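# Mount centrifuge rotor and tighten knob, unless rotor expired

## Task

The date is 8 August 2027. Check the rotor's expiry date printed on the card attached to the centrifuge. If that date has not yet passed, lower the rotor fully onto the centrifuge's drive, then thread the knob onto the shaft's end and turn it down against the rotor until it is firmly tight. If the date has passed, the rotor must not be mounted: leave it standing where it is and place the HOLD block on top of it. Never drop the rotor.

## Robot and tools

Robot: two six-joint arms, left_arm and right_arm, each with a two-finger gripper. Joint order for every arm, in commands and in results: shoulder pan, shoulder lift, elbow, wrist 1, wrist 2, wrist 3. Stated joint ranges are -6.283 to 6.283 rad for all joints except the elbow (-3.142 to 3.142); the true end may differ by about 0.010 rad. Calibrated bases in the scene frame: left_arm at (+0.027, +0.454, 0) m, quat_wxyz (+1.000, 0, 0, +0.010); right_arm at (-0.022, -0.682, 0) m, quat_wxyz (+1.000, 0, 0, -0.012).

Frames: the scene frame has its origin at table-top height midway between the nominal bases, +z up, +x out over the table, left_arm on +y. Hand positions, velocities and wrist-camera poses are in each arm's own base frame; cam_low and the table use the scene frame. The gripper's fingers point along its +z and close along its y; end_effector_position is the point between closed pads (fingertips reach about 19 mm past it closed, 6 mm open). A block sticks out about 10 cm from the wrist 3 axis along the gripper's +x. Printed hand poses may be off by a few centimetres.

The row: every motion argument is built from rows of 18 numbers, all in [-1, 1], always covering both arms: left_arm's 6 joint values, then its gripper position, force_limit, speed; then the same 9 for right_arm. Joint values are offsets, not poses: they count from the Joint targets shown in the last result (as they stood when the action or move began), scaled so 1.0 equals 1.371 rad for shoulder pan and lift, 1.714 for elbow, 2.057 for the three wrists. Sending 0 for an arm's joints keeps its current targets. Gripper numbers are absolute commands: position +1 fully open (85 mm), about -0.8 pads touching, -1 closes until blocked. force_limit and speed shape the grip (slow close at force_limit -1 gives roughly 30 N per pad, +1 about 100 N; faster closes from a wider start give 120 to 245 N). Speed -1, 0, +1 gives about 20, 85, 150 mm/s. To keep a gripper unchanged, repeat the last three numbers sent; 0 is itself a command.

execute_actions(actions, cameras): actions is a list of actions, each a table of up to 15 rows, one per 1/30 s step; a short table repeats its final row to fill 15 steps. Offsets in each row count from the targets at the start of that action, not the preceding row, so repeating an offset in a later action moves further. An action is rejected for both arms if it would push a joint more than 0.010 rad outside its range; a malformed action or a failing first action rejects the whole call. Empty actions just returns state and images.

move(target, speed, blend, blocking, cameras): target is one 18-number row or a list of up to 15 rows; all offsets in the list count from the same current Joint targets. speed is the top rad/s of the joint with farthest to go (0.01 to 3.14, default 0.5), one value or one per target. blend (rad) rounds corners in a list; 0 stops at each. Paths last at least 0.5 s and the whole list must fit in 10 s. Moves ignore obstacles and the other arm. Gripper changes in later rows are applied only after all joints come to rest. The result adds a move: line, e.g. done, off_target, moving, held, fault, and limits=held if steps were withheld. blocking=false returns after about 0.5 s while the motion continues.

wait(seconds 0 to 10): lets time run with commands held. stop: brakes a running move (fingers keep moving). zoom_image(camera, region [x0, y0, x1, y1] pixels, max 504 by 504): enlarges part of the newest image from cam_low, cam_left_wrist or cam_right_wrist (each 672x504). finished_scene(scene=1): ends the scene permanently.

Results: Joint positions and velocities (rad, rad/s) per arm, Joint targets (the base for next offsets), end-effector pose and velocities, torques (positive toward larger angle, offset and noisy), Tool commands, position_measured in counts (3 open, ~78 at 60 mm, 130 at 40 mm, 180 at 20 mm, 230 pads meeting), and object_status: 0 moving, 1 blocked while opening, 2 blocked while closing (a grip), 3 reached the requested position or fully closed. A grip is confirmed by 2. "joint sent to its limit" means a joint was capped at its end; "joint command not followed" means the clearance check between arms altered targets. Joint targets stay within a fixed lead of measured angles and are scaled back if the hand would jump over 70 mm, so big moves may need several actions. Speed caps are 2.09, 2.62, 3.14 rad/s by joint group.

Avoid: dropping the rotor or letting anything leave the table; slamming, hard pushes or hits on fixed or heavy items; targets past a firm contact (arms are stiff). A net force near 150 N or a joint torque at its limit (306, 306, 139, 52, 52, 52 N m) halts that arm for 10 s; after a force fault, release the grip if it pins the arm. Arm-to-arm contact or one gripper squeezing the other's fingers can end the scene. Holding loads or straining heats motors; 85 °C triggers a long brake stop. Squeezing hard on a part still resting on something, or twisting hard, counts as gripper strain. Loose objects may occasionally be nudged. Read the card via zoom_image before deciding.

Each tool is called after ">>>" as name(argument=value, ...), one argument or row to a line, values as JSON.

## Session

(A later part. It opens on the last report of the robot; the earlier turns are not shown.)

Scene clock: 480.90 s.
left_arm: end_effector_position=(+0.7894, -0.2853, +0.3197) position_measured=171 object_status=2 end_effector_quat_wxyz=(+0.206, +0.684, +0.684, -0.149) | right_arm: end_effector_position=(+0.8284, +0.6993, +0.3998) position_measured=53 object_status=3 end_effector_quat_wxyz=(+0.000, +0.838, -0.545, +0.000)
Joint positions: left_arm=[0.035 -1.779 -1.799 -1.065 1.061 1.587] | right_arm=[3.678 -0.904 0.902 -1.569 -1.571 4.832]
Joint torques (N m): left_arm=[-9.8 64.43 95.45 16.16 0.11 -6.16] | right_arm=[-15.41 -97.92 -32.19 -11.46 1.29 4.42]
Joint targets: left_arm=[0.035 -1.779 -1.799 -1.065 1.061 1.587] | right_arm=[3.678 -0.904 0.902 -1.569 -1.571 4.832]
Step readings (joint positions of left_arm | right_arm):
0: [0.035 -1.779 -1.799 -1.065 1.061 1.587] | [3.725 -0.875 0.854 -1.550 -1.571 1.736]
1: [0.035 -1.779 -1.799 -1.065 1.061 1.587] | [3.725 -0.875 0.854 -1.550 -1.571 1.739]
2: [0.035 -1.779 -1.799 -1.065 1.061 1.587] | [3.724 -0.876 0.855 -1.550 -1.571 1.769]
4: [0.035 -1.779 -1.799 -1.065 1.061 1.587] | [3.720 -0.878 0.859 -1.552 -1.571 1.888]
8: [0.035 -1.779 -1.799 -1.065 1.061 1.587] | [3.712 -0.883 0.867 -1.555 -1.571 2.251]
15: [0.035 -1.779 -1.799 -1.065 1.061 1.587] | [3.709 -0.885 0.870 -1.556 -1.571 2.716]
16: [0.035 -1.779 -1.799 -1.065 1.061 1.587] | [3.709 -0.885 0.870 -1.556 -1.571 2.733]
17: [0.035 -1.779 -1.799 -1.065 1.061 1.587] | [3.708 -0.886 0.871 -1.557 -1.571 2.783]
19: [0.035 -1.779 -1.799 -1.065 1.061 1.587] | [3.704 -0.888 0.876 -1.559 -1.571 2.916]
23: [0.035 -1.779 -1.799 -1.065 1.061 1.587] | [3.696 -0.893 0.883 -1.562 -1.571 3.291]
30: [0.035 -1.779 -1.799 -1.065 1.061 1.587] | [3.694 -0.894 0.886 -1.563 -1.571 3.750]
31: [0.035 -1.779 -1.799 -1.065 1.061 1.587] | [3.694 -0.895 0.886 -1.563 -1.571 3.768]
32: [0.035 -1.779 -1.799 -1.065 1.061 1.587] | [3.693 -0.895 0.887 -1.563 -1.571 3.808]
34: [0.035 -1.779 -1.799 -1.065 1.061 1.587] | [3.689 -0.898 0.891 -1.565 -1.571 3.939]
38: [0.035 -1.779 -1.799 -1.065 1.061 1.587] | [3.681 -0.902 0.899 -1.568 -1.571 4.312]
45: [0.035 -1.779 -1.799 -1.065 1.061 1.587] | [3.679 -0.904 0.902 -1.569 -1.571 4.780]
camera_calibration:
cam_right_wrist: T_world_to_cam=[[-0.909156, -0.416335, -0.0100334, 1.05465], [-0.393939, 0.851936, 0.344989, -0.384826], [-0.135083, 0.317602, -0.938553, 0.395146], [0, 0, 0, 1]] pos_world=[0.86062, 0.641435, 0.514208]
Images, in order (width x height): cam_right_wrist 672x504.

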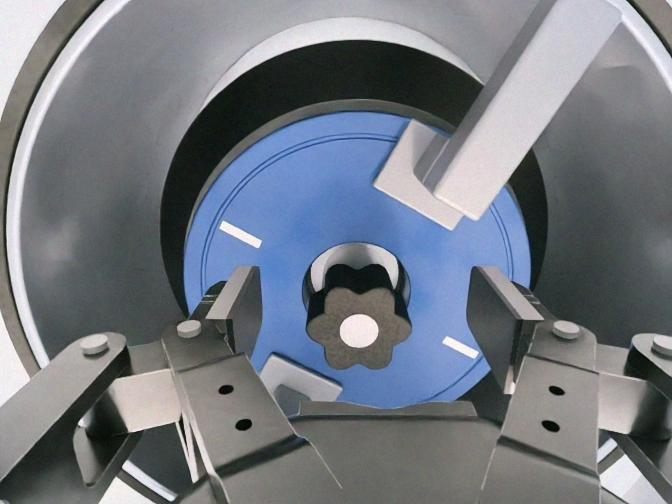

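>>> zoom_image(
  camera="cam_right_wrist",
  region=[322, 235, 392, 285],
)

>>> zoom_image(
  camera="cam_right_wrist",
  region=[290, 230, 430, 380],
)

Scaled by 7.200.

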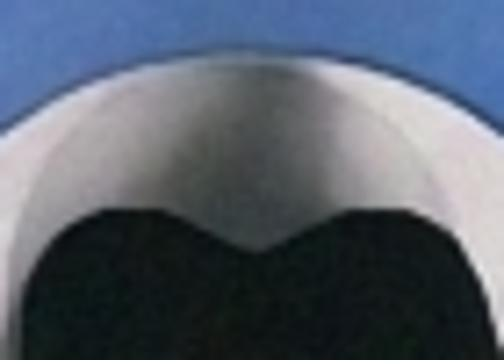

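Scaled by 3.360.

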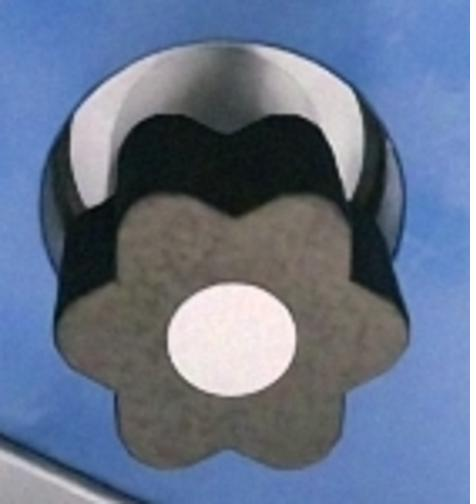

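>>> zoom_image(
  camera="cam_right_wrist",
  region=[318, 238, 360, 268],
)

>>> zoom_image(
  camera="cam_right_wrist",
  region=[350, 238, 392, 268],
)

Scaled by 12.000.

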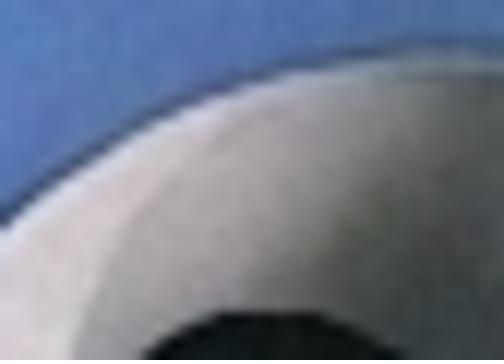

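Scaled by 12.000.

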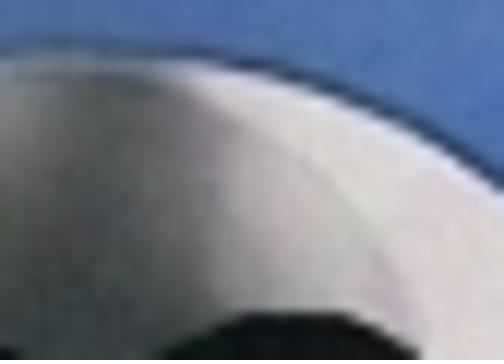

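>>> zoom_image(
  camera="cam_right_wrist",
  region=[298, 245, 340, 305],
)

>>> zoom_image(
  camera="cam_right_wrist",
  region=[372, 245, 414, 305],
)

Scaled by 8.400.

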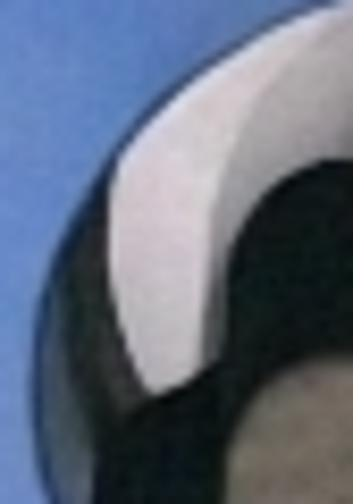

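Scaled by 8.400.

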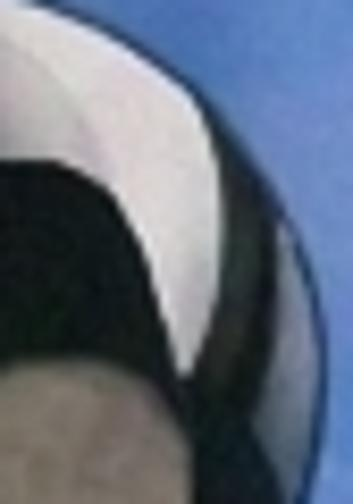

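>>> move(
  target=[0,0.01678,-0.00758,-0.03841,0.00146,-0.00778,-1,-0.1,-1,0.03374,0.0210,-0.02811,0.00943,0,-0.23206,0.6,-1,-1],
  speed=0.5,
  cameras=["cam_left_wrist","cam_right_wrist"],
)

Scene clock: 490.67 s.
left_arm: end_effector_position=(+0.7615, -0.2856, +0.3185) position_measured=171 object_status=2 end_effector_quat_wxyz=(+0.181, +0.672, +0.696, -0.174) | right_arm: end_effector_position=(+0.8065, +0.7443, +0.3998) position_measured=53 object_status=3 end_effector_quat_wxyz=(+0.000, +0.951, -0.310, +0.000)
Joint positions: left_arm=[0.035 -1.756 -1.812 -1.144 1.064 1.571] | right_arm=[3.725 -0.875 0.854 -1.55 -1.571 4.355]
Joint torques (N m): left_arm=[-11.44 84.34 44.9 -1.09 -0.05 -4.21] | right_arm=[8.25 -77.62 -50.33 -1.39 1.3 -5.03]
Joint targets: left_arm=[0.035 -1.756 -1.812 -1.144 1.064 1.571] | right_arm=[3.725 -0.875 0.854 -1.550 -1.571 4.355]
move: done
camera_calibration:
cam_left_wrist: T_world_to_cam=[[0.999689, 0.0219644, -0.0118025, -0.740384], [0.0232456, -0.649712, 0.759825, -0.426414], [0.00902093, -0.759863, -0.65002, 0.113462], [0, 0, 0, 1]] pos_world=[0.749043, -0.174568, 0.389014]
cam_right_wrist: T_world_to_cam=[[-0.579479, -0.814929, -0.00975585, 1.0842], [-0.76695, 0.541234, 0.344752, 0.100485], [-0.275668, 0.207259, -0.938643, 0.573354], [0, 0, 0, 1]] pos_world=[0.863392, 0.710325, 0.51411]
Images, in order (width x height): cam_left_wrist 672x504, cam_right_wrist 672x504.

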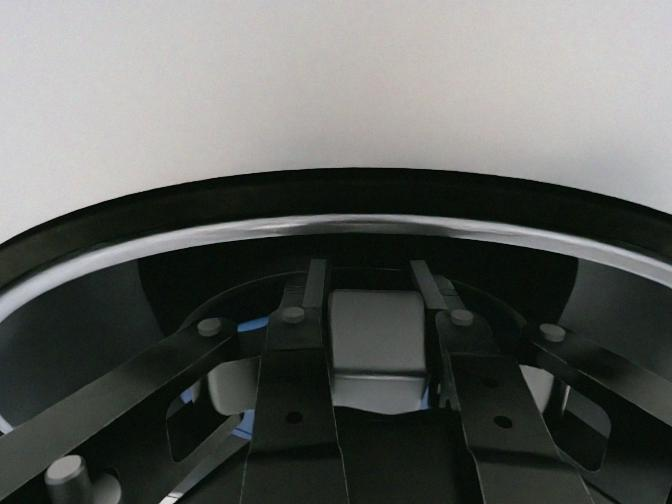

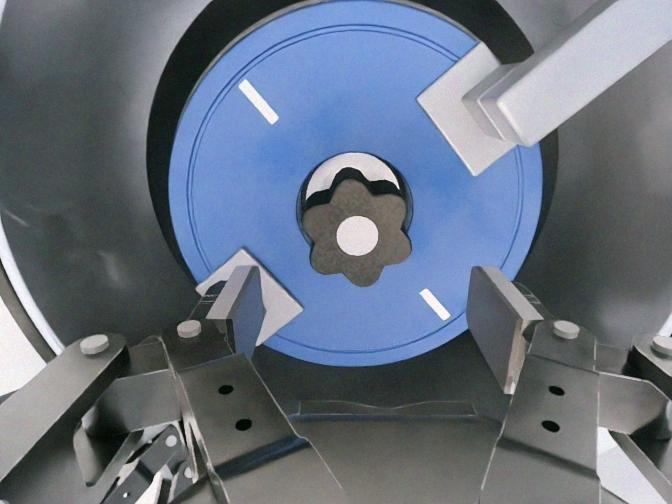

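>>> zoom_image(
  camera="cam_right_wrist",
  region=[287, 140, 427, 300],
)

Scaled by 3.150.

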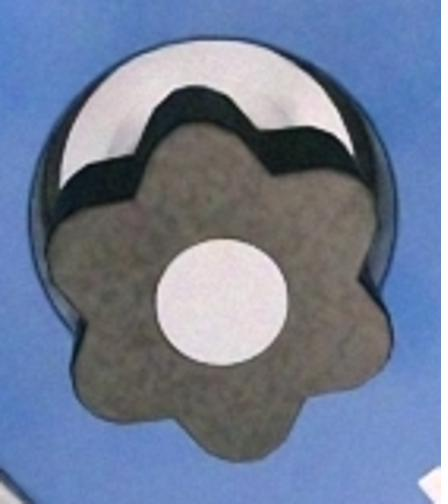

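>>> move(
  target=[
    [0,0,0,0,0,0,-1,-0.1,-1,0,0.0022,0.053215,-0.045807,0,-0.0702,0.6,-1,-1],
    [0,0,0,0,0,0,-1,-0.1,-1,0,0.006707,0.079417,-0.070644,0,-0.0702,0.6,-1,-1],
    [0,0,0,0,0,0,-1,-0.1,-1,0,0.006707,0.079417,-0.070644,0,-0.0702,-1,-1,-1],
  ],
  speed=0.25,
  blend=[0.02,0,0],
  cameras=["cam_right_wrist"],
)

Scene clock: 494.53 s.
left_arm: end_effector_position=(+0.7615, -0.2855, +0.3185) position_measured=171 object_status=2 end_effector_quat_wxyz=(+0.181, +0.672, +0.696, -0.174) | right_arm: end_effector_position=(+0.8066, +0.7444, +0.3133) position_measured=108 object_status=2 end_effector_quat_wxyz=(+0.000, +0.971, -0.241, +0.000)
Joint positions: left_arm=[0.035 -1.756 -1.812 -1.144 1.064 1.571] | right_arm=[3.725 -0.866 0.99 -1.696 -1.571 4.21]
Joint torques (N m): left_arm=[-4.9 85.85 50.59 -0.55 -0.24 -3.97] | right_arm=[3.95 -77.86 -32.21 -3.29 -0.56 -1.67]
Joint targets: left_arm=[0.035 -1.756 -1.812 -1.144 1.064 1.571] | right_arm=[3.725 -0.866 0.990 -1.695 -1.571 4.211]
move: done
camera_calibration:
cam_right_wrist: T_world_to_cam=[[-0.455908, -0.889972, -0.00985768, 1.03977], [-0.837029, 0.424969, 0.344652, 0.273317], [-0.302541, 0.165381, -0.938679, 0.545085], [0, 0, 0, 1]] pos_world=[0.867722, 0.719065, 0.42771]
Images, in order (width x height): cam_right_wrist 672x504.

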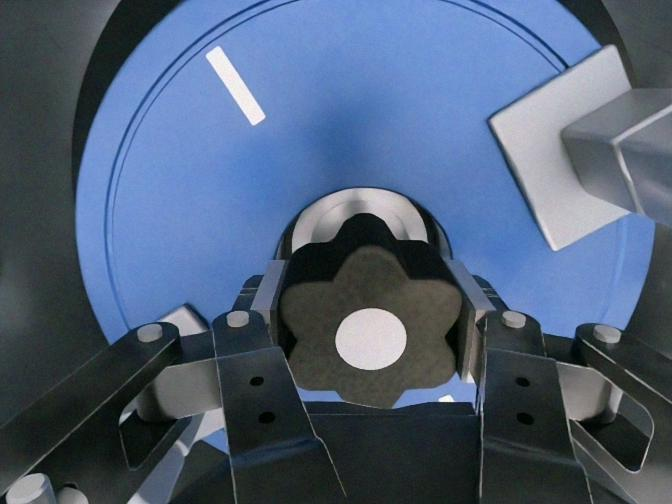

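>>> zoom_image(
  camera="cam_right_wrist",
  region=[265, 175, 465, 275],
)

Scaled by 2.520.

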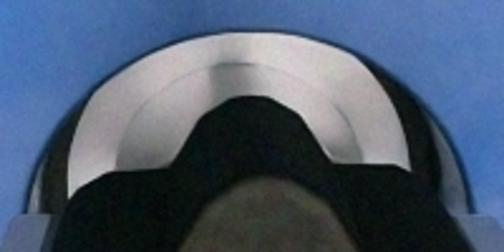

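>>> execute_actions(
  actions=[
    [[0,0,0,0,0,0,-1,-0.1,-1,0,0,0,0,0,0.0146,-1,-1,-1]],
  ],
  cameras=[],
)

>>> execute_actions(
  actions=[
    [[0,0,0,0,0,0,-1,-0.1,-1,0,0,0,0,0,0.0146,-1,-1,-1]],
  ],
  cameras=[],
)

Scene clock: 495.80 s.
left_arm: end_effector_position=(+0.7615, -0.2855, +0.3185) position_measured=171 object_status=2 end_effector_quat_wxyz=(+0.181, +0.672, +0.696, -0.174) | right_arm: end_effector_position=(+0.8066, +0.7444, +0.3133) position_measured=108 object_status=2 end_effector_quat_wxyz=(+0.000, +0.967, -0.255, +0.000)
Joint positions: left_arm=[0.035 -1.756 -1.812 -1.144 1.064 1.571] | right_arm=[3.725 -0.866 0.99 -1.695 -1.571 4.241]
Joint torques (N m): left_arm=[-9.19 85.13 53.43 -0.4 0.04 -4] | right_arm=[-1.53 -78.54 -32.15 -2.99 -2.38 11.46]
Joint targets: left_arm=[0.035 -1.756 -1.812 -1.144 1.064 1.571] | right_arm=[3.725 -0.866 0.990 -1.695 -1.571 4.241]
Step readings (joint positions of left_arm | right_arm):
0: [0.035 -1.756 -1.812 -1.144 1.064 1.571] | [3.725 -0.866 0.990 -1.695 -1.571 4.210]
1: [0.035 -1.756 -1.812 -1.144 1.064 1.571] | [3.725 -0.866 0.990 -1.695 -1.571 4.211]
2: [0.035 -1.756 -1.812 -1.144 1.064 1.571] | [3.725 -0.866 0.990 -1.695 -1.571 4.219]
4: [0.035 -1.756 -1.812 -1.144 1.064 1.571] | [3.725 -0.866 0.990 -1.695 -1.571 4.230]
8: [0.035 -1.756 -1.812 -1.144 1.064 1.571] | [3.725 -0.866 0.990 -1.695 -1.571 4.238]
15: [0.035 -1.756 -1.812 -1.144 1.064 1.571] | [3.725 -0.866 0.990 -1.695 -1.571 4.240]
No camera images: "cameras" was empty.

Scene clock: 496.50 s.
left_arm: end_effector_position=(+0.7615, -0.2855, +0.3185) position_measured=171 object_status=2 end_effector_quat_wxyz=(+0.181, +0.672, +0.696, -0.174) | right_arm: end_effector_position=(+0.8066, +0.7444, +0.3133) position_measured=108 object_status=2 end_effector_quat_wxyz=(+0.000, +0.963, -0.270, +0.000)
Joint positions: left_arm=[0.035 -1.756 -1.812 -1.144 1.064 1.571] | right_arm=[3.725 -0.866 0.99 -1.695 -1.571 4.271]
Joint torques (N m): left_arm=[-14.79 82.61 54.51 -7.47 -0.22 -3.95] | right_arm=[-5.85 -79.53 -32.16 -7.49 -1.49 15.69]
Joint targets: left_arm=[0.035 -1.756 -1.812 -1.144 1.064 1.571] | right_arm=[3.725 -0.866 0.990 -1.695 -1.571 4.271]
Step readings (joint positions of left_arm | right_arm):
0: [0.035 -1.756 -1.812 -1.144 1.064 1.571] | [3.725 -0.866 0.990 -1.695 -1.571 4.241]
1: [0.035 -1.756 -1.812 -1.144 1.064 1.571] | [3.725 -0.866 0.990 -1.695 -1.571 4.241]
2: [0.035 -1.756 -1.812 -1.144 1.064 1.571] | [3.725 -0.866 0.990 -1.695 -1.571 4.248]
4: [0.035 -1.756 -1.812 -1.144 1.064 1.571] | [3.725 -0.866 0.990 -1.695 -1.571 4.260]
8: [0.035 -1.756 -1.812 -1.144 1.064 1.571] | [3.725 -0.866 0.990 -1.695 -1.571 4.268]
15: [0.035 -1.756 -1.812 -1.144 1.064 1.571] | [3.725 -0.866 0.990 -1.695 -1.571 4.270]
No camera images: "cameras" was empty.

>>> move(
  target=[
    [0,0,0,0,0,0,-1,-0.1,-1,0,0,0,0,0,-0.0204,-1,-1,-1],
    [0,0,0,0,0,0,-1,-0.1,-1,0,0,0,0,0,-0.0204,0.6,-1,-1],
    [0,0,0,0,0,0,0.26,-0.1,-1,0,0,0,0,0,-0.0204,0.6,-1,-1],
    [0.0116,0.0149,0.0098,-0.0181,0,0,0.26,-0.1,-1,0,-0.004508,-0.026202,0.024837,0,-0.0204,0.6,-1,-1],
    [0.04654,0.05965,0.03937,-0.07256,0,0,0.26,-0.1,-1,0,-0.005457,-0.101539,0.088244,0,-0.0204,0.6,-1,-1],
  ],
  speed=[0.2,0.2,0.2,0.2,0.35],
  blend=[0,0,0,0.02,0],
)

Scene clock: 503.57 s.
left_arm: end_effector_position=(+0.7579, -0.2385, +0.4056) position_measured=96 object_status=3 end_effector_quat_wxyz=(+0.186, +0.650, +0.717, -0.168) | right_arm: end_effector_position=(+0.8065, +0.7443, +0.4197) position_measured=53 object_status=3 end_effector_quat_wxyz=(+0.000, +0.968, -0.249, +0.000)
Joint positions: left_arm=[0.099 -1.674 -1.745 -1.293 1.064 1.571] | right_arm=[3.725 -0.874 0.816 -1.514 -1.571 4.229]
Joint torques (N m): left_arm=[17.9 85.71 93.36 0.95 0.14 -3.83] | right_arm=[8.02 -83.04 -51.19 -1.37 -2.73 3.07]
Joint targets: left_arm=[0.099 -1.674 -1.745 -1.293 1.064 1.571] | right_arm=[3.725 -0.874 0.816 -1.514 -1.571 4.229]
move: done
camera_calibration:
cam_left_wrist: T_world_to_cam=[[0.996245, 0.0857701, -0.0118039, -0.718966], [0.0646991, -0.646933, 0.759797, -0.492633], [0.0575315, -0.757707, -0.650054, 0.169679], [0, 0, 0, 1]] pos_world=[0.738377, -0.128468, 0.476115]
cam_right_wrist: T_world_to_cam=[[-0.47201, -0.88154, -0.00969545, 1.04728], [-0.829125, 0.440154, 0.344697, 0.218953], [-0.299597, 0.170739, -0.938664, 0.638492], [0, 0, 0, 1]] pos_world=[0.867157, 0.717831, 0.53401]

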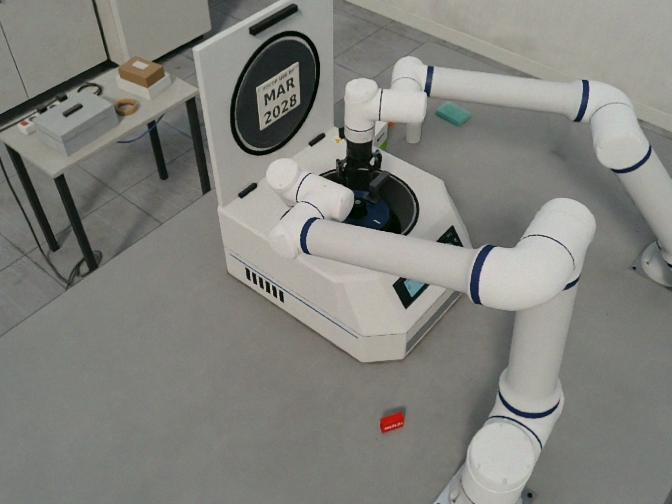

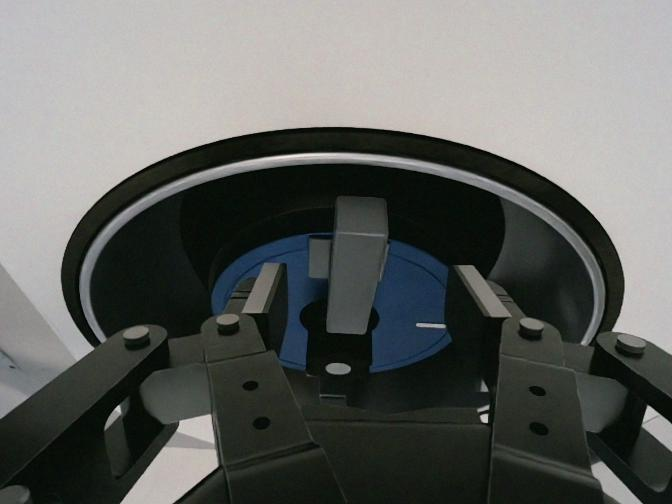

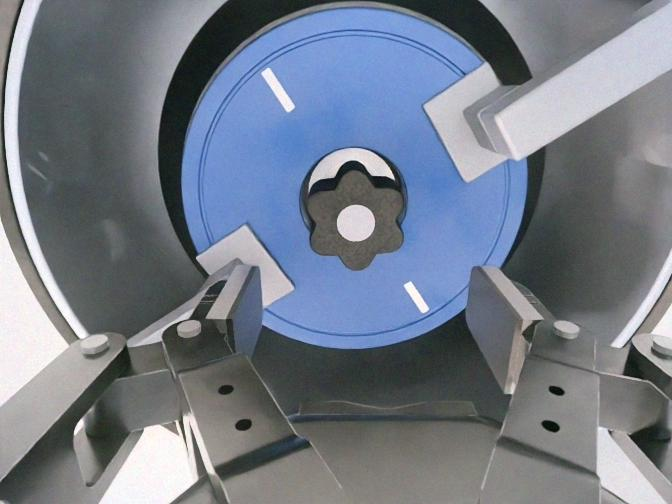

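>>> finished_scene(
  scene=1,
)

The scene is finished: the task was done.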